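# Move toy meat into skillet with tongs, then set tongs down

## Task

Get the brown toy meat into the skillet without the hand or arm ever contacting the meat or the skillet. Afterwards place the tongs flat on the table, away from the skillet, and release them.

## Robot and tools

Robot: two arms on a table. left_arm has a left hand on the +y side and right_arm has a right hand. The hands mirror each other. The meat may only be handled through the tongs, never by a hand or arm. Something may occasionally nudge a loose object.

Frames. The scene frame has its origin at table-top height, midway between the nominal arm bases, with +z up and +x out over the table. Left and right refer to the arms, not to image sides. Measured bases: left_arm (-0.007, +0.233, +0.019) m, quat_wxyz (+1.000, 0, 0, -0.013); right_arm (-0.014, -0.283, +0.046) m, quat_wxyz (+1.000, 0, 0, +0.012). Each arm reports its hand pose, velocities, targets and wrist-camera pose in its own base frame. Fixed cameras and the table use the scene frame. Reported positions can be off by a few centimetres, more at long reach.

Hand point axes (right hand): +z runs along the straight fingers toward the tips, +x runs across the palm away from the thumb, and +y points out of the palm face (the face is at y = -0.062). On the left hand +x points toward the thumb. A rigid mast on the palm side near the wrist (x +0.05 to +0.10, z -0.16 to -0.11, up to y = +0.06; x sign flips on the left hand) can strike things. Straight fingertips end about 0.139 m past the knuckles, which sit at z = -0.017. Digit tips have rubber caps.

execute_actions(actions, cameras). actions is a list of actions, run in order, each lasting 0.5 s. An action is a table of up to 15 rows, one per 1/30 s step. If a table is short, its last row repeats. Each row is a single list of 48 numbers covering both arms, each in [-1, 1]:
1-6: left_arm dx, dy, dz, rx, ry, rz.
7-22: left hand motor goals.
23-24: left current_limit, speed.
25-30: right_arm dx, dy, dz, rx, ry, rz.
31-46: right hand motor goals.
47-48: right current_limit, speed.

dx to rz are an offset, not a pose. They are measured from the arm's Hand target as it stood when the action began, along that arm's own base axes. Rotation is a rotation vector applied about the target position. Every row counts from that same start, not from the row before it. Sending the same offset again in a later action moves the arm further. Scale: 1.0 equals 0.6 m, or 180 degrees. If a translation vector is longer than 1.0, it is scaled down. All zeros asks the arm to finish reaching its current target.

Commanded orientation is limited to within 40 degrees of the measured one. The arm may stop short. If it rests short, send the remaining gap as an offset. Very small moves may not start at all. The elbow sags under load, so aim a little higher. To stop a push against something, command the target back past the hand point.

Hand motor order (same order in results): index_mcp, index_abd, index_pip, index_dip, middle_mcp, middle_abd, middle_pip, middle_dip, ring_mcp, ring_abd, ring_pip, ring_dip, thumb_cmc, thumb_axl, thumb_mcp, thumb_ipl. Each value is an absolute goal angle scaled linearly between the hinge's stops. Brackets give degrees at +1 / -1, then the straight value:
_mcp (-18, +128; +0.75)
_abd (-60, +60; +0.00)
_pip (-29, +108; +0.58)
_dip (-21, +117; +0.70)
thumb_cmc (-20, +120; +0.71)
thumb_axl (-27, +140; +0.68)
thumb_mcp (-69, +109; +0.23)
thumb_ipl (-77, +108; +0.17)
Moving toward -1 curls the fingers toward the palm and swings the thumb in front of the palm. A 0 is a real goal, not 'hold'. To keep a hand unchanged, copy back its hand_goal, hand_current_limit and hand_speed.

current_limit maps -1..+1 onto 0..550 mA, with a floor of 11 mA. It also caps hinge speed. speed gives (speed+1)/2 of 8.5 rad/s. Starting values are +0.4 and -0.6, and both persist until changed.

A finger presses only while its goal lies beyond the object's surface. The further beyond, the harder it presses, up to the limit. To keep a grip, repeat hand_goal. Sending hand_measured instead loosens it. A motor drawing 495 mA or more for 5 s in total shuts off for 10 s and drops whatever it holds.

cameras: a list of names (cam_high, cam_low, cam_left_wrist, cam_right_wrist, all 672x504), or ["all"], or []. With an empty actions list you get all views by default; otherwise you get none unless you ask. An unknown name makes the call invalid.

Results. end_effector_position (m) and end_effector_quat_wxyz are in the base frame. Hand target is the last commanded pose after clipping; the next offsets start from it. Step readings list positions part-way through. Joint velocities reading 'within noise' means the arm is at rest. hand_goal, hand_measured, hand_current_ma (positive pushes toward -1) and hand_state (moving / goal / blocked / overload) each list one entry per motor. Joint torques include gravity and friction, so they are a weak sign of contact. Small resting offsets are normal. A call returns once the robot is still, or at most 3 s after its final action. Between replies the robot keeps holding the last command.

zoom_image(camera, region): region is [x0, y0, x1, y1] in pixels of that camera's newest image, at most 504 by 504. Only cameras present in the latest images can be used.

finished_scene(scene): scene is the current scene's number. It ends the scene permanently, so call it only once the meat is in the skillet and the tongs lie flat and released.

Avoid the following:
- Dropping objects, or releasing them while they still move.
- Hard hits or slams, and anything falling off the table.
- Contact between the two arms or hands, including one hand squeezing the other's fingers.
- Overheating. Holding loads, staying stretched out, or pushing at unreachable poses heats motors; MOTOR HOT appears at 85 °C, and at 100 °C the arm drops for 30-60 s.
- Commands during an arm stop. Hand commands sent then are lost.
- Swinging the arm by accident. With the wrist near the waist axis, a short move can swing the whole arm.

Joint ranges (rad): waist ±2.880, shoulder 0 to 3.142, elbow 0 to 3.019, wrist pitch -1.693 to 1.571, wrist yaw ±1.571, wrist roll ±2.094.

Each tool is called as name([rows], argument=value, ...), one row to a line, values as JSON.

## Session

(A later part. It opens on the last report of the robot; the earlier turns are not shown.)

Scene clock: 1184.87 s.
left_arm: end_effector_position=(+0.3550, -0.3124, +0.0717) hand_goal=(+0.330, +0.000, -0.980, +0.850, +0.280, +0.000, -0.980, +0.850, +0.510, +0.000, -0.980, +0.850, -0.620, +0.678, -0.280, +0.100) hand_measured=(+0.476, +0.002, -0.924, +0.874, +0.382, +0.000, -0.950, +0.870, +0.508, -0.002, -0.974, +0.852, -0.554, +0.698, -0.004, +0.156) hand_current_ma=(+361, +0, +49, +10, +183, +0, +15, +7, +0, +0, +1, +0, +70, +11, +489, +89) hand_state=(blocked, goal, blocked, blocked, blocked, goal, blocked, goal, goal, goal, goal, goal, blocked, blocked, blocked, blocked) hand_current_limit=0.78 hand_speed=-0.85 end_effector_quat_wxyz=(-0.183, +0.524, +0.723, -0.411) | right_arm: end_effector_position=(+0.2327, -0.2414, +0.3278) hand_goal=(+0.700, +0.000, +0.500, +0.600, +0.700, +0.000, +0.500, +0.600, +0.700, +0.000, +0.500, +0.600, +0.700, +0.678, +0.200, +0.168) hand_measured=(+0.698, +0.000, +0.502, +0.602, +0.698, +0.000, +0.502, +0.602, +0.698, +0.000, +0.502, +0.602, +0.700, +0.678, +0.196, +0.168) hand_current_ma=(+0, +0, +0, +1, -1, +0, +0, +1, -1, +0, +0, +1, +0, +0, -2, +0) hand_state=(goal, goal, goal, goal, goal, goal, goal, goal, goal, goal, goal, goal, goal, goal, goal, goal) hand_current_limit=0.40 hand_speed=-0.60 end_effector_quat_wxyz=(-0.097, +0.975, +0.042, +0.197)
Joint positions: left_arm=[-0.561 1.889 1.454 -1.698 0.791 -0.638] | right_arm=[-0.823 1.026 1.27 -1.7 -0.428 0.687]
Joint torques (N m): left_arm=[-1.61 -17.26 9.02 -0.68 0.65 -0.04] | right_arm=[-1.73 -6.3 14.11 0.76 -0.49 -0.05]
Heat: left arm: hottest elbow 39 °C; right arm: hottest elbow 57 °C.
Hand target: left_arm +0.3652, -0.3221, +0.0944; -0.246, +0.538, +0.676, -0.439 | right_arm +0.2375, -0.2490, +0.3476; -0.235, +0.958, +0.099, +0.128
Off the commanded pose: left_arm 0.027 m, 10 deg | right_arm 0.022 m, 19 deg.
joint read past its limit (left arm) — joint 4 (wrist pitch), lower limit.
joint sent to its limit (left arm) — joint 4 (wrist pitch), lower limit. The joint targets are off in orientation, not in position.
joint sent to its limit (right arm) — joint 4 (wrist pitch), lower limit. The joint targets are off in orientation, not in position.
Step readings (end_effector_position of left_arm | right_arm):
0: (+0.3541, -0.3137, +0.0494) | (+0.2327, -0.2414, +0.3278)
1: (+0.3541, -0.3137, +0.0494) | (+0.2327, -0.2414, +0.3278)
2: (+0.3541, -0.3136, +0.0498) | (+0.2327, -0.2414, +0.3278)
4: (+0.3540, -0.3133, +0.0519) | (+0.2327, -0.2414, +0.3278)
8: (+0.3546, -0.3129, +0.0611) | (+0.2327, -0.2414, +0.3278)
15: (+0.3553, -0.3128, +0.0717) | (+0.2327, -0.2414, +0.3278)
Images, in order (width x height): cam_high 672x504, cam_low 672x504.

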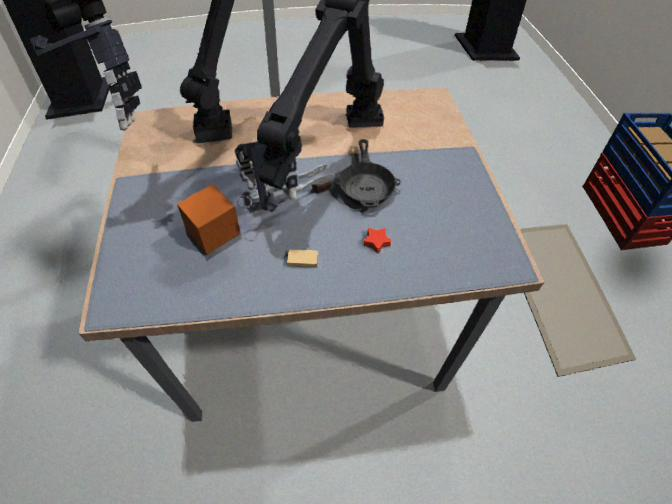

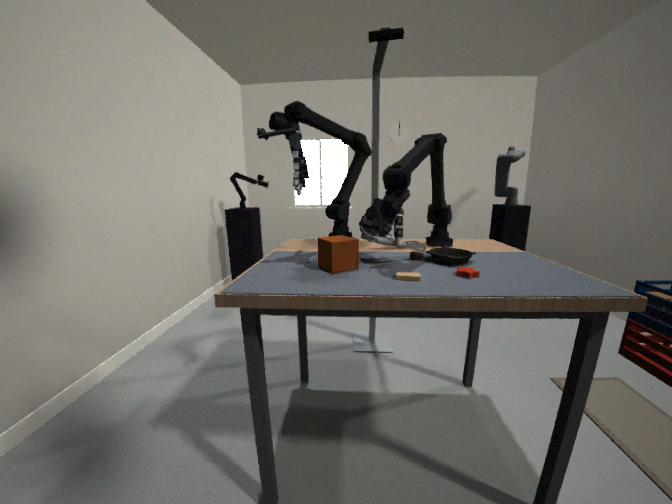

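execute_actions([
  [[0,0,0.02,0,0,0,0.33,0,-0.98,0.85,0.28,0,-0.98,0.85,0.51,0,-0.98,0.85,-0.62,0.677,-0.28,0.1,0.78,-0.85,0,0,0,0,0,0,0.7,0,0.5,0.6,0.7,0,0.5,0.6,0.7,0,0.5,0.6,0.7,0.678,0.2,0.168,0.4,-0.6]],
  [[-0.04,0,0,0,0,0,0.33,0,-0.98,0.85,0.28,0,-0.98,0.85,0.51,0,-0.98,0.85,-0.62,0.677,-0.28,0.1,0.78,-0.85,0,0,0,0,0,0,0.7,0,0.5,0.6,0.7,0,0.5,0.6,0.7,0,0.5,0.6,0.7,0.678,0.2,0.168,0.4,-0.6]],
  [[-0.045,0,0,0,0,0,0.33,0,-0.98,0.85,0.28,0,-0.98,0.85,0.51,0,-0.98,0.85,-0.62,0.677,-0.28,0.1,0.78,-0.85,0,0,0,0,0,0,0.7,0,0.5,0.6,0.7,0,0.5,0.6,0.7,0,0.5,0.6,0.7,0.678,0.2,0.168,0.4,-0.6]],
], cameras=["cam_high","cam_low"])

zoom_image(camera="cam_low", region=[380, 225, 480, 285])

zoom_image(camera="cam_high", region=[210, 140, 390, 240])

Scene clock: 1204.90 s.
left_arm: end_effector_position=(+0.3157, -0.3207, +0.0904) hand_goal=(+0.330, +0.000, -0.980, +0.850, +0.280, +0.000, -0.980, +0.850, +0.510, +0.000, -0.980, +0.850, -0.620, +0.678, -0.280, +0.100) hand_measured=(+0.476, +0.002, -0.924, +0.874, +0.382, +0.000, -0.950, +0.870, +0.508, -0.002, -0.974, +0.852, -0.554, +0.698, -0.004, +0.156) hand_current_ma=(+361, +0, +49, +10, +183, +0, +15, +7, +0, +0, +1, +0, +70, +11, +490, +89) hand_state=(blocked, goal, blocked, blocked, blocked, goal, blocked, goal, goal, goal, goal, goal, blocked, blocked, blocked, blocked) hand_current_limit=0.78 hand_speed=-0.85 end_effector_quat_wxyz=(-0.190, +0.530, +0.714, -0.417) | right_arm: end_effector_position=(+0.2327, -0.2414, +0.3278) hand_goal=(+0.700, +0.000, +0.500, +0.600, +0.700, +0.000, +0.500, +0.600, +0.700, +0.000, +0.500, +0.600, +0.700, +0.678, +0.200, +0.168) hand_measured=(+0.698, +0.000, +0.502, +0.602, +0.698, +0.000, +0.502, +0.602, +0.698, +0.000, +0.502, +0.602, +0.700, +0.678, +0.196, +0.168) hand_current_ma=(+0, +0, +0, +1, -1, +0, +0, +1, -1, +0, +0, +1, +0, +0, -2, +0) hand_state=(goal, goal, goal, goal, goal, goal, goal, goal, goal, goal, goal, goal, goal, goal, goal, goal) hand_current_limit=0.40 hand_speed=-0.60 end_effector_quat_wxyz=(-0.097, +0.975, +0.042, +0.197)
Joint positions: left_arm=[-0.614 1.808 1.384 -1.698 0.823 -0.663] | right_arm=[-0.823 1.026 1.27 -1.7 -0.428 0.687]
Joint torques (N m): left_arm=[-1.49 -16.62 6.49 -0.68 0.68 -0.02] | right_arm=[-1.67 -6.01 14.12 0.68 -0.47 -0.07]
Heat: left arm: hottest elbow 39 °C; right arm: hottest elbow 57 °C.
Hand target: left_arm +0.3142, -0.3221, +0.1065; -0.246, +0.538, +0.676, -0.439 | right_arm +0.2375, -0.2490, +0.3476; -0.235, +0.958, +0.099, +0.128
Off the commanded pose: left_arm 0.016 m, 8 deg | right_arm 0.022 m, 19 deg.
joint sent to its limit (left arm) — joint 4 (wrist pitch), lower limit. The joint targets are off in orientation, not in position.
joint sent to its limit (right arm) — joint 4 (wrist pitch), lower limit. The joint targets are off in orientation, not in position.
Step readings (end_effector_position of left_arm | right_arm):
0: (+0.3550, -0.3124, +0.0717) | (+0.2327, -0.2414, +0.3278)
1: (+0.3550, -0.3123, +0.0717) | (+0.2327, -0.2414, +0.3278)
2: (+0.3549, -0.3122, +0.0717) | (+0.2327, -0.2414, +0.3278)
4: (+0.3548, -0.3120, +0.0723) | (+0.2327, -0.2414, +0.3278)
8: (+0.3548, -0.3118, +0.0752) | (+0.2327, -0.2414, +0.3278)
15: (+0.3549, -0.3118, +0.0800) | (+0.2327, -0.2414, +0.3278)
16: (+0.3549, -0.3119, +0.0802) | (+0.2327, -0.2414, +0.3278)
17: (+0.3544, -0.3126, +0.0805) | (+0.2327, -0.2414, +0.3278)
19: (+0.3536, -0.3141, +0.0820) | (+0.2327, -0.2414, +0.3278)
23: (+0.3481, -0.3172, +0.0865) | (+0.2327, -0.2414, +0.3278)
30: (+0.3436, -0.3206, +0.0910) | (+0.2327, -0.2414, +0.3278)
31: (+0.3431, -0.3205, +0.0907) | (+0.2327, -0.2414, +0.3278)
32: (+0.3413, -0.3205, +0.0903) | (+0.2327, -0.2414, +0.3278)
34: (+0.3349, -0.3183, +0.0889) | (+0.2327, -0.2414, +0.3278)
38: (+0.3214, -0.3166, +0.0870) | (+0.2327, -0.2414, +0.3278)
45: (+0.3157, -0.3206, +0.0896) | (+0.2327, -0.2414, +0.3278)
Images, in order (width x height): cam_high 672x504, cam_low 672x504.

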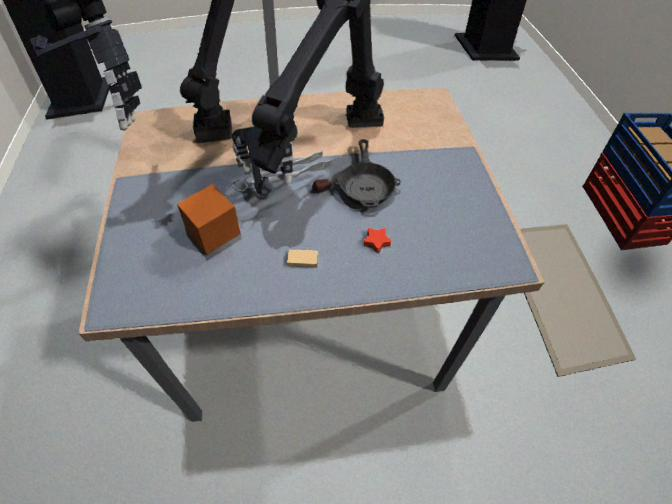

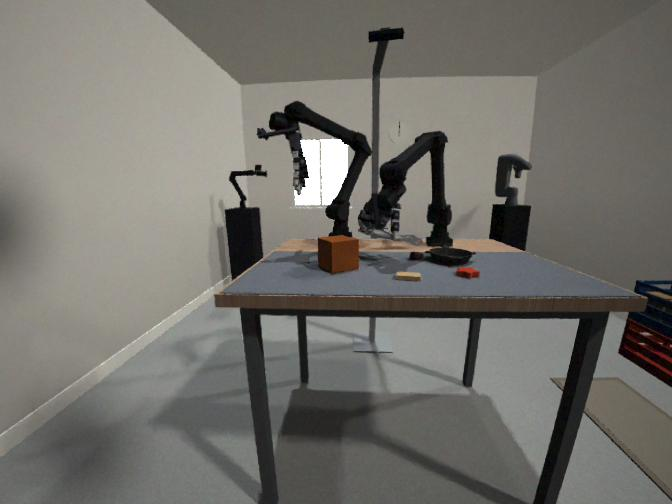

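Scaled by 5.040.

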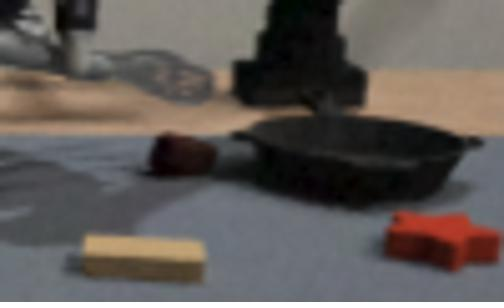

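Scaled by 2.800.

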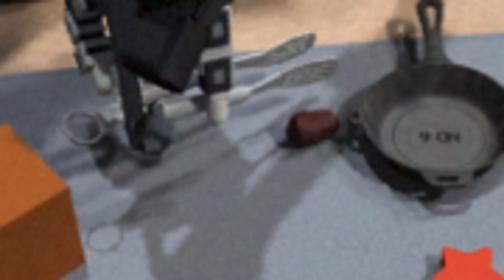

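execute_actions([
  [[-0.02,-0.02,-0.06,0,0,0,0.33,0,-0.98,0.85,0.28,0,-0.98,0.85,0.51,0,-0.98,0.85,-0.62,0.677,-0.28,0.1,0.78,-0.85,0,0,0,0,0,0,0.7,0,0.5,0.6,0.7,0,0.5,0.6,0.7,0,0.5,0.6,0.7,0.678,0.2,0.168,0.4,-0.6]],
  [[0,0,-0.06,0,0,0,0.33,0,-0.98,0.85,0.28,0,-0.98,0.85,0.51,0,-0.98,0.85,-0.62,0.677,-0.28,0.1,0.78,-0.85,0,0,0,0,0,0,0.7,0,0.5,0.6,0.7,0,0.5,0.6,0.7,0,0.5,0.6,0.7,0.678,0.2,0.168,0.4,-0.6]],
], cameras=["cam_high","cam_low"])

zoom_image(camera="cam_high", region=[210, 140, 390, 240])

Scene clock: 1212.73 s.
left_arm: end_effector_position=(+0.2987, -0.3297, +0.0273) hand_goal=(+0.330, +0.000, -0.980, +0.850, +0.280, +0.000, -0.980, +0.850, +0.510, +0.000, -0.980, +0.850, -0.620, +0.678, -0.280, +0.100) hand_measured=(+0.476, +0.002, -0.924, +0.874, +0.380, +0.000, -0.938, +0.874, +0.508, -0.002, -0.974, +0.852, -0.556, +0.698, -0.004, +0.156) hand_current_ma=(+358, +0, +49, +10, +176, +0, +28, +9, +0, +0, +1, +0, +66, +11, +489, +89) hand_state=(blocked, goal, blocked, blocked, blocked, goal, blocked, blocked, goal, goal, goal, goal, blocked, blocked, blocked, blocked) hand_current_limit=0.78 hand_speed=-0.85 end_effector_quat_wxyz=(-0.244, +0.528, +0.689, -0.432) | right_arm: end_effector_position=(+0.2327, -0.2414, +0.3278) hand_goal=(+0.700, +0.000, +0.500, +0.600, +0.700, +0.000, +0.500, +0.600, +0.700, +0.000, +0.500, +0.600, +0.700, +0.678, +0.200, +0.168) hand_measured=(+0.698, +0.000, +0.502, +0.602, +0.698, +0.000, +0.502, +0.602, +0.698, +0.000, +0.502, +0.602, +0.700, +0.678, +0.196, +0.168) hand_current_ma=(+0, +0, +0, +1, -1, +0, +0, +1, -1, +0, +0, +1, +0, +0, -2, +0) hand_state=(goal, goal, goal, goal, goal, goal, goal, goal, goal, goal, goal, goal, goal, goal, goal, goal) hand_current_limit=0.40 hand_speed=-0.60 end_effector_quat_wxyz=(-0.097, +0.975, +0.042, +0.197)
Joint positions: left_arm=[-0.64 1.956 1.376 -1.698 0.839 -0.578] | right_arm=[-0.823 1.026 1.27 -1.7 -0.428 0.687]
Joint torques (N m): left_arm=[-1.2 -15.5 6.22 -0.96 0.56 0.21] | right_arm=[-1.49 -5.83 14.24 0.8 -0.46 -0.1]
Heat: left arm: hottest elbow 39 °C; right arm: hottest elbow 57 °C.
Hand target: left_arm +0.3021, -0.3342, +0.0346; -0.246, +0.539, +0.676, -0.439 | right_arm +0.2375, -0.2490, +0.3476; -0.235, +0.958, +0.099, +0.128
Off the commanded pose: left_arm 0.009 m, 2 deg | right_arm 0.022 m, 19 deg.
joint sent to its limit (left arm) — joint 4 (wrist pitch), lower limit. The joint targets still meet the commanded pose.
joint sent to its limit (right arm) — joint 4 (wrist pitch), lower limit. The joint targets are off in orientation, not in position.
Step readings (end_effector_position of left_arm | right_arm):
0: (+0.3157, -0.3206, +0.0904) | (+0.2327, -0.2414, +0.3278)
1: (+0.3157, -0.3207, +0.0904) | (+0.2327, -0.2414, +0.3278)
2: (+0.3151, -0.3215, +0.0907) | (+0.2327, -0.2414, +0.3278)
4: (+0.3138, -0.3235, +0.0898) | (+0.2327, -0.2414, +0.3278)
8: (+0.3095, -0.3281, +0.0812) | (+0.2327, -0.2414, +0.3278)
15: (+0.3023, -0.3297, +0.0659) | (+0.2327, -0.2414, +0.3278)
16: (+0.3023, -0.3298, +0.0656) | (+0.2327, -0.2414, +0.3278)
17: (+0.3024, -0.3301, +0.0648) | (+0.2327, -0.2414, +0.3278)
19: (+0.3024, -0.3310, +0.0608) | (+0.2327, -0.2414, +0.3278)
23: (+0.3007, -0.3308, +0.0428) | (+0.2327, -0.2414, +0.3278)
30: (+0.2985, -0.3295, +0.0273) | (+0.2327, -0.2414, +0.3278)
Images, in order (width x height): cam_high 672x504, cam_low 672x504.

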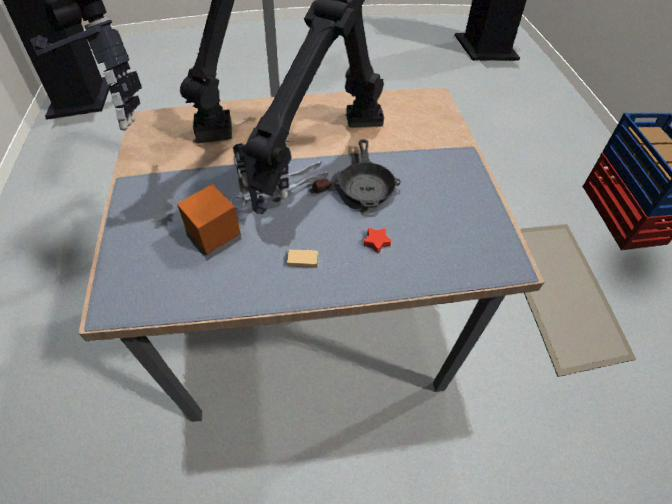

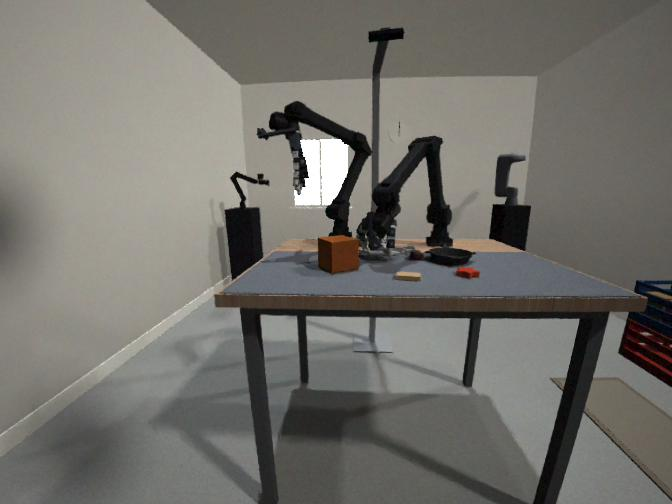

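Scaled by 2.800.

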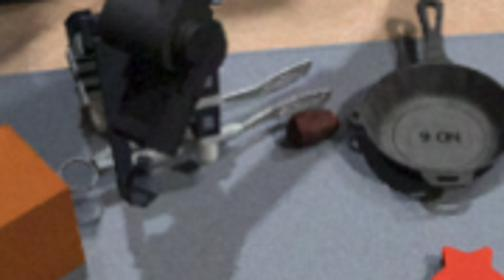

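execute_actions([
  [[0,0,0,0,0,0,0.27,0,-0.98,0.85,0.22,0,-0.98,0.85,0.51,0,-0.98,0.85,-0.62,0.677,-0.28,0.1,0.78,-0.85,0,0,0,0,0,0,0.7,0,0.5,0.6,0.7,0,0.5,0.6,0.7,0,0.5,0.6,0.7,0.678,0.2,0.168,0.4,-0.6]],
], cameras=["cam_high"])

zoom_image(camera="cam_high", region=[210, 140, 390, 240])

Scene clock: 1216.83 s.
left_arm: end_effector_position=(+0.2987, -0.3298, +0.0273) hand_goal=(+0.270, +0.000, -0.980, +0.850, +0.220, +0.000, -0.980, +0.850, +0.510, +0.000, -0.980, +0.850, -0.620, +0.678, -0.280, +0.100) hand_measured=(+0.434, +0.002, -0.924, +0.874, +0.334, +0.000, -0.938, +0.874, +0.508, -0.002, -0.974, +0.852, -0.556, +0.698, -0.004, +0.156) hand_current_ma=(+451, +0, +49, +10, +224, +0, +30, +10, +0, +0, +1, +0, +66, +11, +489, +89) hand_state=(blocked, goal, blocked, blocked, blocked, goal, blocked, blocked, goal, goal, goal, goal, blocked, blocked, blocked, blocked) hand_current_limit=0.78 hand_speed=-0.85 end_effector_quat_wxyz=(-0.244, +0.529, +0.689, -0.432) | right_arm: end_effector_position=(+0.2327, -0.2414, +0.3278) hand_goal=(+0.700, +0.000, +0.500, +0.600, +0.700, +0.000, +0.500, +0.600, +0.700, +0.000, +0.500, +0.600, +0.700, +0.678, +0.200, +0.168) hand_measured=(+0.698, +0.000, +0.502, +0.602, +0.698, +0.000, +0.502, +0.602, +0.698, +0.000, +0.502, +0.602, +0.700, +0.678, +0.196, +0.168) hand_current_ma=(+0, +0, +0, +1, -1, +0, +0, +1, -1, +0, +0, +1, +0, +0, -2, +0) hand_state=(goal, goal, goal, goal, goal, goal, goal, goal, goal, goal, goal, goal, goal, goal, goal, goal) hand_current_limit=0.40 hand_speed=-0.60 end_effector_quat_wxyz=(-0.097, +0.975, +0.042, +0.197)
Joint positions: left_arm=[-0.64 1.956 1.376 -1.698 0.839 -0.577] | right_arm=[-0.823 1.026 1.27 -1.7 -0.428 0.687]
Joint torques (N m): left_arm=[-1.2 -15.91 6.27 -0.95 0.56 0.21] | right_arm=[-1.9 -6.24 14.43 0.65 -0.49 -0.07]
Heat: left arm: hottest elbow 39 °C; right arm: hottest elbow 57 °C.
Hand target: left_arm +0.3021, -0.3342, +0.0346; -0.246, +0.539, +0.676, -0.439 | right_arm +0.2375, -0.2490, +0.3476; -0.235, +0.958, +0.099, +0.128
Off the commanded pose: left_arm 0.009 m, 2 deg | right_arm 0.022 m, 19 deg.
joint sent to its limit (left arm) — joint 4 (wrist pitch), lower limit. The joint targets still meet the commanded pose.
joint sent to its limit (right arm) — joint 4 (wrist pitch), lower limit. The joint targets are off in orientation, not in position.
Step readings (end_effector_position of left_arm | right_arm):
0: (+0.2987, -0.3297, +0.0273) | (+0.2327, -0.2414, +0.3278)
1: (+0.2987, -0.3297, +0.0273) | (+0.2327, -0.2414, +0.3278)
2: (+0.2987, -0.3297, +0.0273) | (+0.2327, -0.2414, +0.3278)
4: (+0.2987, -0.3298, +0.0273) | (+0.2327, -0.2414, +0.3278)
8: (+0.2987, -0.3298, +0.0273) | (+0.2327, -0.2414, +0.3278)
15: (+0.2987, -0.3298, +0.0273) | (+0.2327, -0.2414, +0.3278)
Images, in order (width x height): cam_high 672x504.

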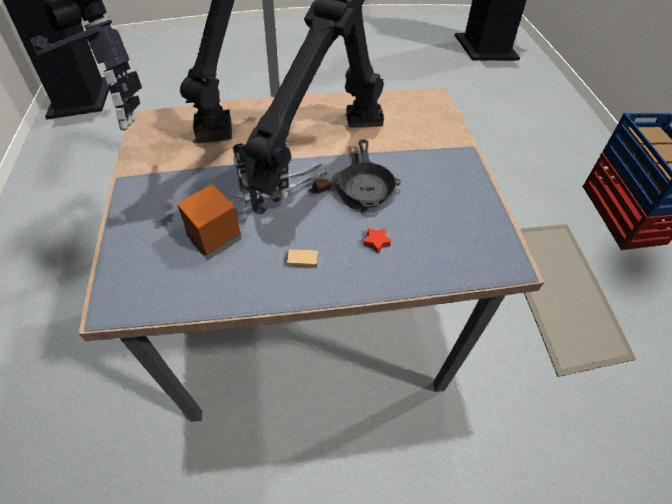

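Scaled by 2.800.

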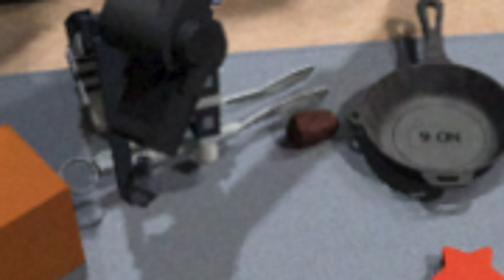

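execute_actions([
  [[0,0,0,0,0,0,0.25,0,-0.98,0.85,0.14,0,-0.98,0.85,0.51,0,-0.98,0.85,-0.62,0.677,-0.28,0.1,0.78,-0.85,0,0,0,0,0,0,0.7,0,0.5,0.6,0.7,0,0.5,0.6,0.7,0,0.5,0.6,0.7,0.678,0.2,0.168,0.4,-0.6]],
], cameras=["cam_high"])

zoom_image(camera="cam_high", region=[210, 140, 390, 240])

Scene clock: 1220.70 s.
left_arm: end_effector_position=(+0.2988, -0.3300, +0.0272) hand_goal=(+0.250, +0.000, -0.980, +0.850, +0.140, +0.000, -0.980, +0.850, +0.510, +0.000, -0.980, +0.850, -0.620, +0.678, -0.280, +0.100) hand_measured=(+0.390, +0.002, -0.930, +0.874, +0.256, +0.000, -0.938, +0.874, +0.508, -0.002, -0.974, +0.852, -0.552, +0.698, +0.010, +0.156) hand_current_ma=(+332, +0, +40, +10, +233, +0, +30, +10, +0, +0, +1, +0, +77, +11, +489, +89) hand_state=(blocked, goal, blocked, blocked, blocked, goal, blocked, blocked, goal, goal, goal, goal, blocked, blocked, blocked, blocked) hand_current_limit=0.78 hand_speed=-0.85 end_effector_quat_wxyz=(-0.243, +0.529, +0.688, -0.432) | right_arm: end_effector_position=(+0.2327, -0.2414, +0.3278) hand_goal=(+0.700, +0.000, +0.500, +0.600, +0.700, +0.000, +0.500, +0.600, +0.700, +0.000, +0.500, +0.600, +0.700, +0.678, +0.200, +0.168) hand_measured=(+0.698, +0.000, +0.502, +0.602, +0.698, +0.000, +0.502, +0.602, +0.698, +0.000, +0.502, +0.602, +0.700, +0.678, +0.196, +0.168) hand_current_ma=(+0, +0, +0, +1, -1, +0, +0, +1, -1, +0, +0, +1, +0, +0, -2, +0) hand_state=(goal, goal, goal, goal, goal, goal, goal, goal, goal, goal, goal, goal, goal, goal, goal, goal) hand_current_limit=0.40 hand_speed=-0.60 end_effector_quat_wxyz=(-0.097, +0.975, +0.042, +0.197)
Joint positions: left_arm=[-0.64 1.956 1.376 -1.698 0.839 -0.575] | right_arm=[-0.823 1.026 1.27 -1.7 -0.428 0.687]
Joint torques (N m): left_arm=[-1.2 -15.91 6.28 -0.94 0.56 0.18] | right_arm=[-1.9 -6.24 14.24 0.68 -0.52 -0.09]
Heat: left arm: hottest elbow 39 °C; right arm: hottest elbow 57 °C.
Hand target: left_arm +0.3021, -0.3342, +0.0346; -0.246, +0.538, +0.676, -0.439 | right_arm +0.2375, -0.2490, +0.3476; -0.235, +0.958, +0.099, +0.128
Off the commanded pose: left_arm 0.009 m, 2 deg | right_arm 0.022 m, 19 deg.
joint sent to its limit (left arm) — joint 4 (wrist pitch), lower limit. The joint targets still meet the commanded pose.
joint sent to its limit (right arm) — joint 4 (wrist pitch), lower limit. The joint targets are off in orientation, not in position.
Step readings (end_effector_position of left_arm | right_arm):
0: (+0.2987, -0.3298, +0.0273) | (+0.2327, -0.2414, +0.3278)
1: (+0.2987, -0.3298, +0.0273) | (+0.2327, -0.2414, +0.3278)
2: (+0.2987, -0.3298, +0.0273) | (+0.2327, -0.2414, +0.3278)
4: (+0.2987, -0.3299, +0.0272) | (+0.2327, -0.2414, +0.3278)
8: (+0.2988, -0.3299, +0.0272) | (+0.2327, -0.2414, +0.3278)
15: (+0.2988, -0.3300, +0.0272) | (+0.2327, -0.2414, +0.3278)
Images, in order (width x height): cam_high 672x504.

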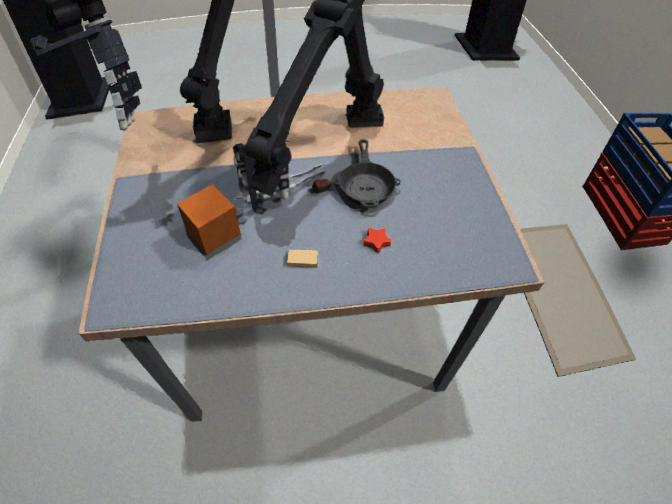

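Scaled by 2.800.

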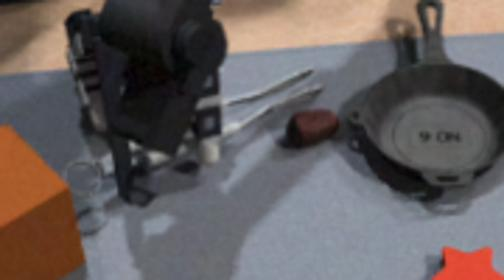

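execute_actions([
  [[0,0,0,0,0,0,0.40,0,-0.98,0.85,0.33,0,-0.98,0.85,0.51,0,-0.98,0.85,-0.62,0.677,-0.28,0.1,0.78,-0.85,0,0,0,0,0,0,0.7,0,0.5,0.6,0.7,0,0.5,0.6,0.7,0,0.5,0.6,0.7,0.678,0.2,0.168,0.4,-0.6]],
  [[0,0,0,0,0,0,0.48,0,-0.98,0.85,0.43,0,-0.98,0.85,0.51,0,-0.98,0.85,-0.62,0.677,-0.28,0.1,0.78,-0.85,0,0,0,0,0,0,0.7,0,0.5,0.6,0.7,0,0.5,0.6,0.7,0,0.5,0.6,0.7,0.678,0.2,0.168,0.4,-0.6]],
], cameras=["cam_high","cam_low"])

zoom_image(camera="cam_high", region=[210, 140, 390, 240])

Scene clock: 1234.20 s.
left_arm: end_effector_position=(+0.2989, -0.3303, +0.0272) hand_goal=(+0.480, +0.000, -0.980, +0.850, +0.430, +0.000, -0.980, +0.850, +0.510, +0.000, -0.980, +0.850, -0.620, +0.678, -0.280, +0.100) hand_measured=(+0.558, +0.000, -0.926, +0.874, +0.458, +0.000, -0.938, +0.874, +0.508, -0.002, -0.974, +0.852, -0.562, +0.700, +0.010, +0.156) hand_current_ma=(+106, +0, +48, +10, +15, +0, +28, +10, +0, +0, +1, +0, +55, +11, +489, +89) hand_state=(blocked, goal, blocked, blocked, blocked, goal, blocked, blocked, goal, goal, goal, goal, blocked, blocked, blocked, blocked) hand_current_limit=0.78 hand_speed=-0.85 end_effector_quat_wxyz=(-0.242, +0.531, +0.687, -0.433) | right_arm: end_effector_position=(+0.2327, -0.2414, +0.3278) hand_goal=(+0.700, +0.000, +0.500, +0.600, +0.700, +0.000, +0.500, +0.600, +0.700, +0.000, +0.500, +0.600, +0.700, +0.678, +0.200, +0.168) hand_measured=(+0.698, +0.000, +0.502, +0.602, +0.698, +0.000, +0.502, +0.602, +0.698, +0.000, +0.502, +0.602, +0.700, +0.678, +0.196, +0.168) hand_current_ma=(+0, +0, +0, +1, -1, +0, +0, +1, -1, +0, +0, +1, +0, +0, -2, +0) hand_state=(goal, goal, goal, goal, goal, goal, goal, goal, goal, goal, goal, goal, goal, goal, goal, goal) hand_current_limit=0.40 hand_speed=-0.60 end_effector_quat_wxyz=(-0.097, +0.975, +0.042, +0.197)
Joint positions: left_arm=[-0.64 1.956 1.376 -1.698 0.839 -0.571] | right_arm=[-0.823 1.026 1.27 -1.7 -0.428 0.687]
Joint torques (N m): left_arm=[-1.26 -15.91 6.27 -0.96 0.57 0.15] | right_arm=[-1.32 -6.24 14.05 0.73 -0.48 -0.09]
Heat: left arm: hottest elbow 39 °C; right arm: hottest elbow 57 °C.
Hand target: left_arm +0.3021, -0.3342, +0.0346; -0.246, +0.539, +0.676, -0.439 | right_arm +0.2375, -0.2490, +0.3476; -0.235, +0.958, +0.099, +0.128
Off the commanded pose: left_arm 0.009 m, 2 deg | right_arm 0.022 m, 19 deg.
joint sent to its limit (left arm) — joint 4 (wrist pitch), lower limit. The joint targets still meet the commanded pose.
joint sent to its limit (right arm) — joint 4 (wrist pitch), lower limit. The joint targets are off in orientation, not in position.
Step readings (end_effector_position of left_arm | right_arm):
0: (+0.2988, -0.3300, +0.0272) | (+0.2327, -0.2414, +0.3278)
1: (+0.2988, -0.3300, +0.0272) | (+0.2327, -0.2414, +0.3278)
2: (+0.2988, -0.3300, +0.0272) | (+0.2327, -0.2414, +0.3278)
4: (+0.2988, -0.3300, +0.0272) | (+0.2327, -0.2414, +0.3278)
8: (+0.2988, -0.3301, +0.0272) | (+0.2327, -0.2414, +0.3278)
15: (+0.2989, -0.3302, +0.0272) | (+0.2327, -0.2414, +0.3278)
16: (+0.2989, -0.3302, +0.0272) | (+0.2327, -0.2414, +0.3278)
17: (+0.2989, -0.3302, +0.0272) | (+0.2327, -0.2414, +0.3278)
19: (+0.2989, -0.3302, +0.0272) | (+0.2327, -0.2414, +0.3278)
23: (+0.2989, -0.3303, +0.0272) | (+0.2327, -0.2414, +0.3278)
30: (+0.2989, -0.3303, +0.0272) | (+0.2327, -0.2414, +0.3278)
Images, in order (width x height): cam_high 672x504, cam_low 672x504.

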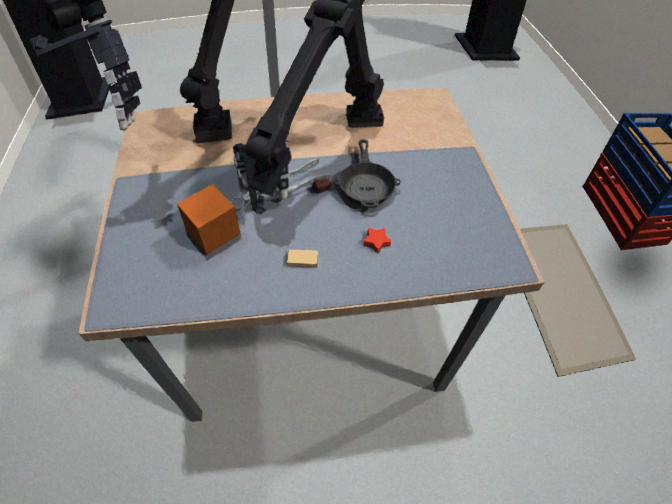

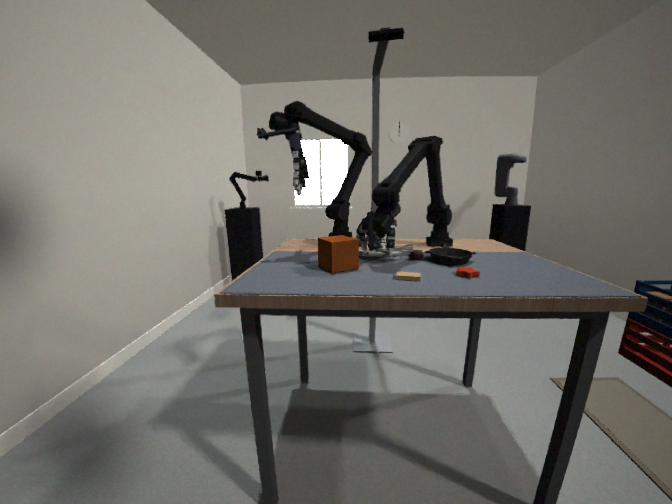

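Scaled by 2.800.

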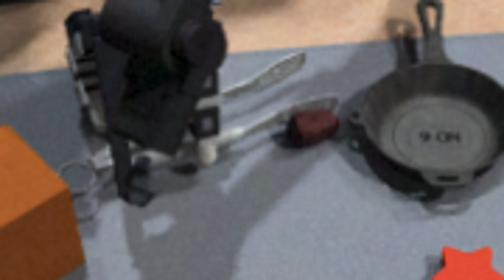

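execute_actions([
  [[0,0,0.06,0,0,0,0.48,0,-0.98,0.85,0.43,0,-0.98,0.85,0.51,0,-0.98,0.85,-0.62,0.677,-0.28,0.1,0.78,-0.85,0,0,0,0,0,0,0.7,0,0.5,0.6,0.7,0,0.5,0.6,0.7,0,0.5,0.6,0.7,0.678,0.2,0.168,0.4,-0.6]],
  [[0,0,0.06,0,0,0,0.48,0,-0.98,0.85,0.43,0,-0.98,0.85,0.51,0,-0.98,0.85,-0.62,0.677,-0.28,0.1,0.78,-0.85,0,0,0,0,0,0,0.7,0,0.5,0.6,0.7,0,0.5,0.6,0.7,0,0.5,0.6,0.7,0.678,0.2,0.168,0.4,-0.6]],
], cameras=["cam_high","cam_low"])

zoom_image(camera="cam_high", region=[210, 140, 390, 240])

zoom_image(camera="cam_low", region=[360, 225, 480, 285])

Scene clock: 1244.40 s.
left_arm: end_effector_position=(+0.3027, -0.3294, +0.0942) hand_goal=(+0.480, +0.000, -0.980, +0.850, +0.430, +0.000, -0.980, +0.850, +0.510, +0.000, -0.980, +0.850, -0.620, +0.678, -0.280, +0.100) hand_measured=(+0.558, +0.000, -0.924, +0.874, +0.458, +0.000, -0.938, +0.874, +0.508, -0.002, -0.974, +0.852, -0.562, +0.700, +0.010, +0.156) hand_current_ma=(+107, +0, +50, +10, +16, +0, +28, +10, +0, +0, +1, +0, +55, +11, +490, +89) hand_state=(blocked, goal, blocked, blocked, blocked, goal, blocked, blocked, goal, goal, goal, goal, blocked, blocked, blocked, blocked) hand_current_limit=0.78 hand_speed=-0.85 end_effector_quat_wxyz=(-0.196, +0.530, +0.710, -0.421) | right_arm: end_effector_position=(+0.2327, -0.2414, +0.3278) hand_goal=(+0.700, +0.000, +0.500, +0.600, +0.700, +0.000, +0.500, +0.600, +0.700, +0.000, +0.500, +0.600, +0.700, +0.678, +0.200, +0.168) hand_measured=(+0.698, +0.000, +0.502, +0.602, +0.698, +0.000, +0.502, +0.602, +0.698, +0.000, +0.502, +0.602, +0.700, +0.678, +0.196, +0.168) hand_current_ma=(+0, +0, +0, +1, -1, +0, +0, +1, -1, +0, +0, +1, +0, +0, -2, +0) hand_state=(goal, goal, goal, goal, goal, goal, goal, goal, goal, goal, goal, goal, goal, goal, goal, goal) hand_current_limit=0.40 hand_speed=-0.60 end_effector_quat_wxyz=(-0.097, +0.975, +0.042, +0.197)
Joint positions: left_arm=[-0.642 1.797 1.376 -1.698 0.843 -0.679] | right_arm=[-0.823 1.026 1.27 -1.7 -0.428 0.687]
Joint torques (N m): left_arm=[-1.96 -15.27 7.25 -0.68 0.7 -0.03] | right_arm=[-1.44 -5.95 14.22 0.44 -0.52 -0.09]
Heat: left arm: hottest elbow 38 °C; right arm: hottest elbow 57 °C.
Hand target: left_arm +0.3022, -0.3342, +0.1065; -0.246, +0.538, +0.676, -0.439 | right_arm +0.2375, -0.2490, +0.3476; -0.235, +0.958, +0.099, +0.128
Off the commanded pose: left_arm 0.013 m, 7 deg | right_arm 0.022 m, 19 deg.
joint sent to its limit (left arm) — joint 4 (wrist pitch), lower limit. The joint targets are off in orientation, not in position.
joint sent to its limit (right arm) — joint 4 (wrist pitch), lower limit. The joint targets are off in orientation, not in position.
Step readings (end_effector_position of left_arm | right_arm):
0: (+0.2989, -0.3303, +0.0272) | (+0.2327, -0.2414, +0.3278)
1: (+0.2989, -0.3303, +0.0272) | (+0.2327, -0.2414, +0.3278)
2: (+0.2990, -0.3303, +0.0274) | (+0.2327, -0.2414, +0.3278)
4: (+0.2991, -0.3301, +0.0293) | (+0.2327, -0.2414, +0.3278)
8: (+0.3009, -0.3307, +0.0421) | (+0.2327, -0.2414, +0.3278)
15: (+0.3028, -0.3316, +0.0585) | (+0.2327, -0.2414, +0.3278)
16: (+0.3027, -0.3314, +0.0585) | (+0.2327, -0.2414, +0.3278)
17: (+0.3025, -0.3311, +0.0589) | (+0.2327, -0.2414, +0.3278)
19: (+0.3023, -0.3303, +0.0615) | (+0.2327, -0.2414, +0.3278)
23: (+0.3028, -0.3300, +0.0768) | (+0.2327, -0.2414, +0.3278)
30: (+0.3031, -0.3301, +0.0942) | (+0.2327, -0.2414, +0.3278)
Images, in order (width x height): cam_high 672x504, cam_low 672x504.

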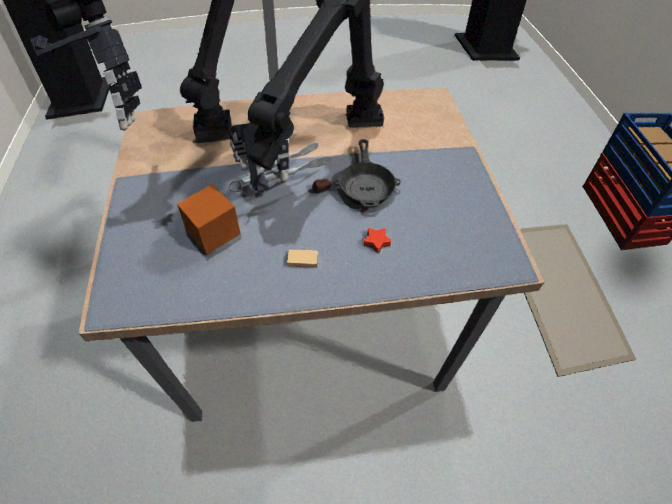

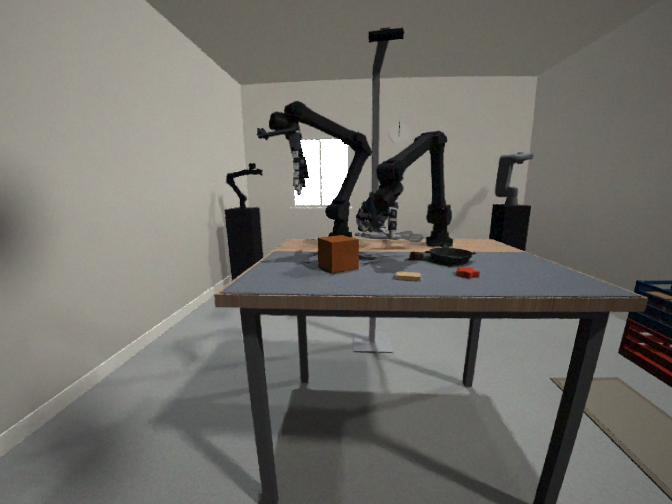

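Scaled by 2.800.

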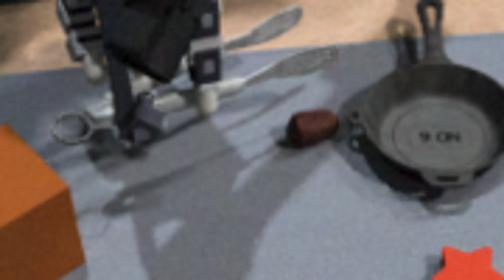

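Scaled by 4.200.

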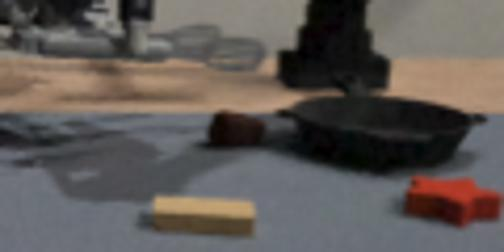

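execute_actions([
  [[0.045,0.005,0,0,0,0,0.48,0,-0.98,0.85,0.43,0,-0.98,0.85,0.51,0,-0.98,0.85,-0.62,0.677,-0.28,0.1,0.78,-0.85,0,0,0,0,0,0,0.7,0,0.5,0.6,0.7,0,0.5,0.6,0.7,0,0.5,0.6,0.7,0.678,0.2,0.168,0.4,-0.6]],
  [[0.035,0.005,-0.01,0,0,0,0.48,0,-0.98,0.85,0.43,0,-0.98,0.85,0.51,0,-0.98,0.85,-0.62,0.677,-0.28,0.1,0.78,-0.85,0,0,0,0,0,0,0.7,0,0.5,0.6,0.7,0,0.5,0.6,0.7,0,0.5,0.6,0.7,0.678,0.2,0.168,0.4,-0.6]],
], cameras=["cam_high","cam_low"])

zoom_image(camera="cam_high", region=[230, 140, 380, 240])

zoom_image(camera="cam_low", region=[360, 225, 480, 285])

Scene clock: 1251.13 s.
left_arm: end_effector_position=(+0.3272, -0.3147, +0.0828) hand_goal=(+0.480, +0.000, -0.980, +0.850, +0.430, +0.000, -0.980, +0.850, +0.510, +0.000, -0.980, +0.850, -0.620, +0.678, -0.280, +0.100) hand_measured=(+0.558, +0.000, -0.924, +0.874, +0.460, +0.000, -0.938, +0.874, +0.508, -0.002, -0.974, +0.852, -0.562, +0.700, +0.010, +0.156) hand_current_ma=(+109, +0, +50, +10, +16, +0, +28, +10, +0, +0, +1, +0, +55, +11, +490, +89) hand_state=(blocked, goal, blocked, blocked, blocked, goal, blocked, blocked, goal, goal, goal, goal, blocked, blocked, blocked, blocked) hand_current_limit=0.78 hand_speed=-0.85 end_effector_quat_wxyz=(-0.195, +0.518, +0.724, -0.412) | right_arm: end_effector_position=(+0.2327, -0.2414, +0.3278) hand_goal=(+0.700, +0.000, +0.500, +0.600, +0.700, +0.000, +0.500, +0.600, +0.700, +0.000, +0.500, +0.600, +0.700, +0.678, +0.200, +0.168) hand_measured=(+0.698, +0.000, +0.502, +0.602, +0.698, +0.000, +0.502, +0.602, +0.698, +0.000, +0.502, +0.602, +0.700, +0.678, +0.196, +0.168) hand_current_ma=(+0, +0, +0, +1, -1, +0, +0, +1, -1, +0, +0, +1, +0, +0, -2, +0) hand_state=(goal, goal, goal, goal, goal, goal, goal, goal, goal, goal, goal, goal, goal, goal, goal, goal) hand_current_limit=0.40 hand_speed=-0.60 end_effector_quat_wxyz=(-0.097, +0.975, +0.042, +0.197)
Joint positions: left_arm=[-0.595 1.836 1.404 -1.698 0.809 -0.679] | right_arm=[-0.823 1.026 1.27 -1.7 -0.428 0.687]
Joint torques (N m): left_arm=[-0.62 -14.33 11.37 -0.7 0.57 0.15] | right_arm=[-2.32 -6.36 14.19 0.62 -0.49 -0.06]
Heat: left arm: hottest elbow 39 °C; right arm: hottest elbow 57 °C.
Hand target: left_arm +0.3503, -0.3281, +0.1005; -0.246, +0.538, +0.676, -0.439 | right_arm +0.2375, -0.2490, +0.3476; -0.235, +0.958, +0.099, +0.128
Off the commanded pose: left_arm 0.032 m, 9 deg | right_arm 0.022 m, 19 deg.
joint sent to its limit (left arm) — joint 4 (wrist pitch), lower limit. The joint targets are off in orientation, not in position.
joint sent to its limit (right arm) — joint 4 (wrist pitch), lower limit. The joint targets are off in orientation, not in position.
Step readings (end_effector_position of left_arm | right_arm):
0: (+0.3027, -0.3294, +0.0942) | (+0.2327, -0.2414, +0.3278)
1: (+0.3027, -0.3293, +0.0942) | (+0.2327, -0.2414, +0.3278)
2: (+0.3028, -0.3291, +0.0941) | (+0.2327, -0.2414, +0.3278)
4: (+0.3037, -0.3275, +0.0936) | (+0.2327, -0.2414, +0.3278)
8: (+0.3057, -0.3251, +0.0932) | (+0.2327, -0.2414, +0.3278)
15: (+0.3089, -0.3218, +0.0929) | (+0.2327, -0.2414, +0.3278)
16: (+0.3092, -0.3214, +0.0926) | (+0.2327, -0.2414, +0.3278)
17: (+0.3102, -0.3208, +0.0923) | (+0.2327, -0.2414, +0.3278)
19: (+0.3134, -0.3205, +0.0907) | (+0.2327, -0.2414, +0.3278)
23: (+0.3228, -0.3186, +0.0863) | (+0.2327, -0.2414, +0.3278)
30: (+0.3272, -0.3147, +0.0828) | (+0.2327, -0.2414, +0.3278)
Images, in order (width x height): cam_high 672x504, cam_low 672x504.

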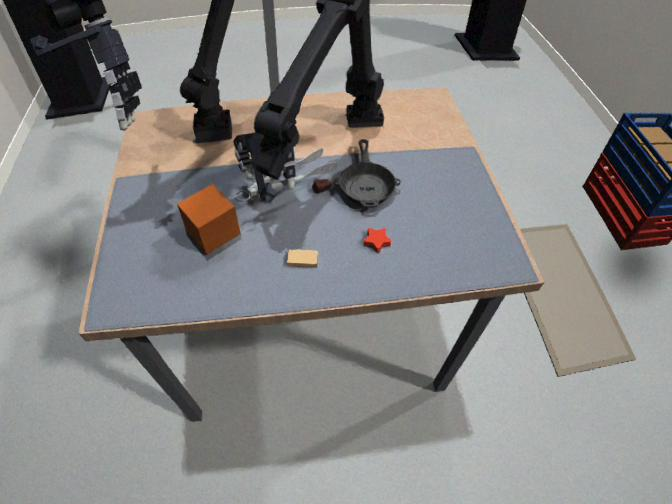

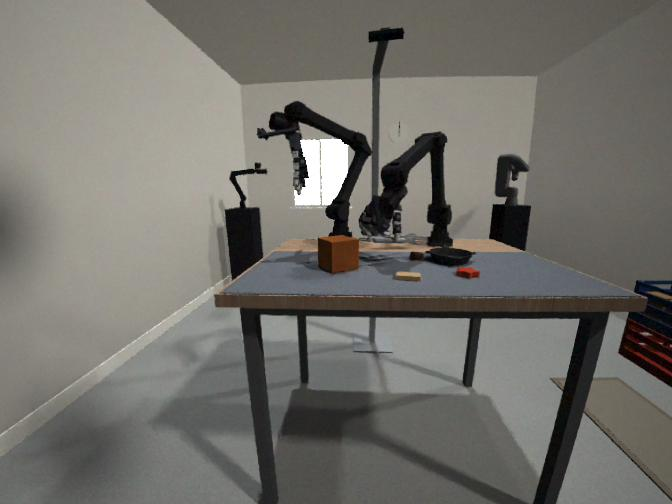

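Scaled by 3.360.

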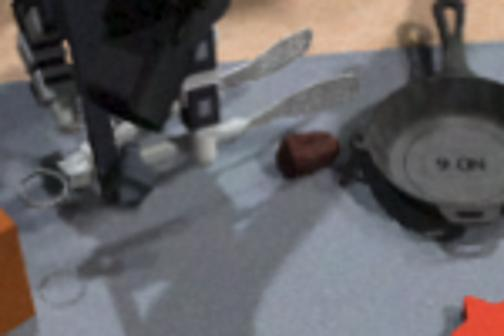

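Scaled by 4.200.

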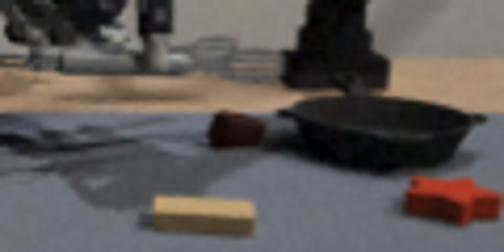

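execute_actions([
  [[0.035,-0.01,0,0,0,0,0.48,0,-0.98,0.85,0.43,0,-0.98,0.85,0.51,0,-0.98,0.85,-0.62,0.677,-0.28,0.1,0.78,-0.85,0,0,0,0,0,0,0.7,0,0.5,0.6,0.7,0,0.5,0.6,0.7,0,0.5,0.6,0.7,0.678,0.2,0.168,0.4,-0.6]],
  [[0.0,0,-0.04,0,0,0,0.48,0,-0.98,0.85,0.43,0,-0.98,0.85,0.51,0,-0.98,0.85,-0.62,0.677,-0.28,0.1,0.78,-0.85,0,0,0,0,0,0,0.7,0,0.5,0.6,0.7,0,0.5,0.6,0.7,0,0.5,0.6,0.7,0.678,0.2,0.168,0.4,-0.6]],
], cameras=["cam_high","cam_low"])

zoom_image(camera="cam_high", region=[230, 140, 380, 240])

zoom_image(camera="cam_low", region=[360, 225, 480, 285])

Scene clock: 1259.43 s.
left_arm: end_effector_position=(+0.3479, -0.3243, +0.0573) hand_goal=(+0.480, +0.000, -0.980, +0.850, +0.430, +0.000, -0.980, +0.850, +0.510, +0.000, -0.980, +0.850, -0.620, +0.678, -0.280, +0.100) hand_measured=(+0.560, +0.000, -0.922, +0.876, +0.460, +0.000, -0.942, +0.874, +0.508, -0.002, -0.974, +0.852, -0.562, +0.700, +0.010, +0.156) hand_current_ma=(+111, +0, +52, +11, +18, +0, +25, +9, +0, +0, +1, +0, +55, +11, +490, +89) hand_state=(blocked, goal, blocked, blocked, blocked, goal, blocked, blocked, goal, goal, goal, goal, blocked, blocked, blocked, blocked) hand_current_limit=0.78 hand_speed=-0.85 end_effector_quat_wxyz=(-0.202, +0.521, +0.720, -0.412) | right_arm: end_effector_position=(+0.2327, -0.2414, +0.3278) hand_goal=(+0.700, +0.000, +0.500, +0.600, +0.700, +0.000, +0.500, +0.600, +0.700, +0.000, +0.500, +0.600, +0.700, +0.678, +0.200, +0.168) hand_measured=(+0.698, +0.000, +0.502, +0.602, +0.698, +0.000, +0.502, +0.602, +0.698, +0.000, +0.502, +0.602, +0.700, +0.678, +0.196, +0.168) hand_current_ma=(+0, +0, +0, +1, -1, +0, +0, +1, -1, +0, +0, +1, +0, +0, -2, +0) hand_state=(goal, goal, goal, goal, goal, goal, goal, goal, goal, goal, goal, goal, goal, goal, goal, goal) hand_current_limit=0.40 hand_speed=-0.60 end_effector_quat_wxyz=(-0.097, +0.975, +0.042, +0.197)
Joint positions: left_arm=[-0.588 1.931 1.468 -1.698 0.801 -0.651] | right_arm=[-0.823 1.026 1.27 -1.7 -0.428 0.687]
Joint torques (N m): left_arm=[-0.03 -16.21 10.61 -0.77 0.54 0.14] | right_arm=[-1.61 -6.53 14.2 0.61 -0.52 -0.06]
Heat: left arm: hottest elbow 39 °C; right arm: hottest elbow 58 °C.
Hand target: left_arm +0.3712, -0.3341, +0.0766; -0.246, +0.538, +0.676, -0.439 | right_arm +0.2375, -0.2490, +0.3476; -0.235, +0.958, +0.099, +0.128
Off the commanded pose: left_arm 0.032 m, 8 deg | right_arm 0.022 m, 19 deg.
joint sent to its limit (left arm) — joint 4 (wrist pitch), lower limit. The joint targets are off in orientation, not in position.
joint sent to its limit (right arm) — joint 4 (wrist pitch), lower limit. The joint targets are off in orientation, not in position.
Step readings (end_effector_position of left_arm | right_arm):
0: (+0.3272, -0.3147, +0.0828) | (+0.2327, -0.2414, +0.3278)
1: (+0.3275, -0.3148, +0.0829) | (+0.2327, -0.2414, +0.3278)
2: (+0.3284, -0.3152, +0.0831) | (+0.2327, -0.2414, +0.3278)
4: (+0.3336, -0.3177, +0.0839) | (+0.2327, -0.2414, +0.3278)
8: (+0.3444, -0.3239, +0.0858) | (+0.2327, -0.2414, +0.3278)
15: (+0.3474, -0.3243, +0.0847) | (+0.2327, -0.2414, +0.3278)
16: (+0.3474, -0.3243, +0.0843) | (+0.2327, -0.2414, +0.3278)
17: (+0.3476, -0.3242, +0.0834) | (+0.2327, -0.2414, +0.3278)
19: (+0.3485, -0.3248, +0.0800) | (+0.2327, -0.2414, +0.3278)
23: (+0.3485, -0.3247, +0.0672) | (+0.2327, -0.2414, +0.3278)
30: (+0.3478, -0.3241, +0.0573) | (+0.2327, -0.2414, +0.3278)
Images, in order (width x height): cam_high 672x504, cam_low 672x504.

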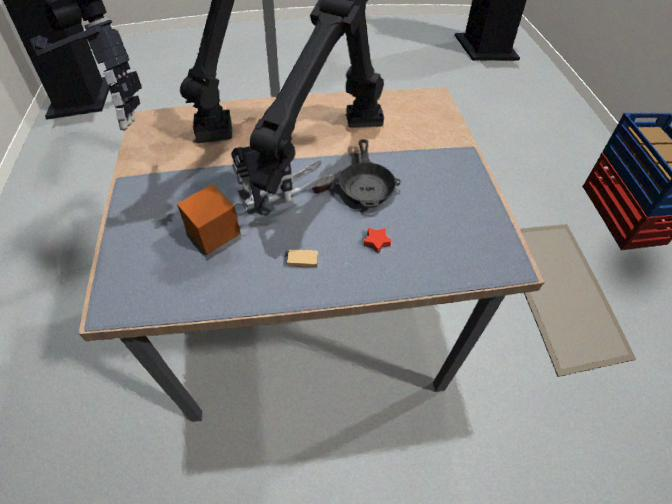

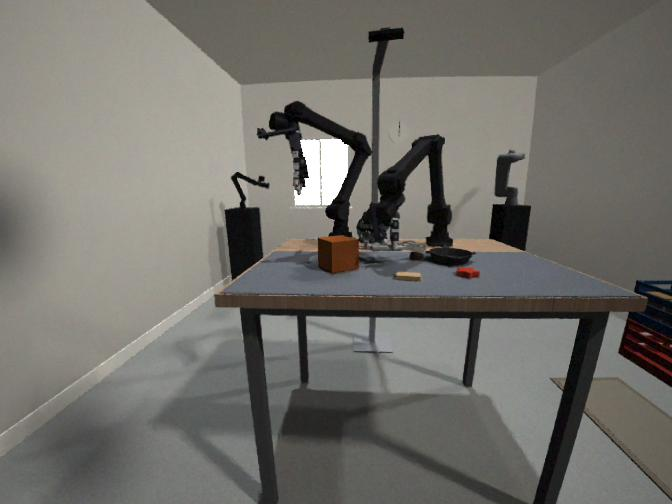

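Scaled by 3.360.

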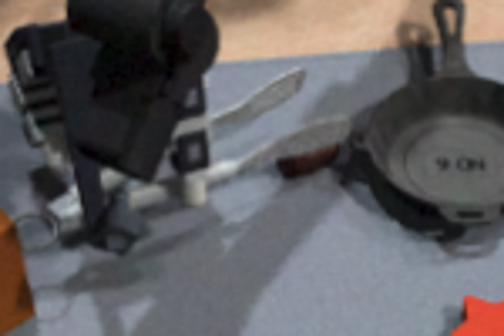

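Scaled by 4.200.

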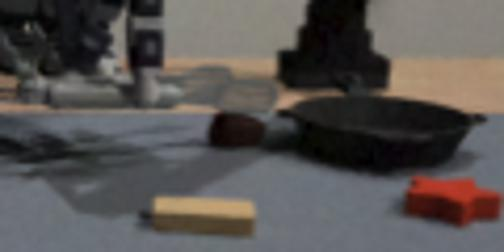

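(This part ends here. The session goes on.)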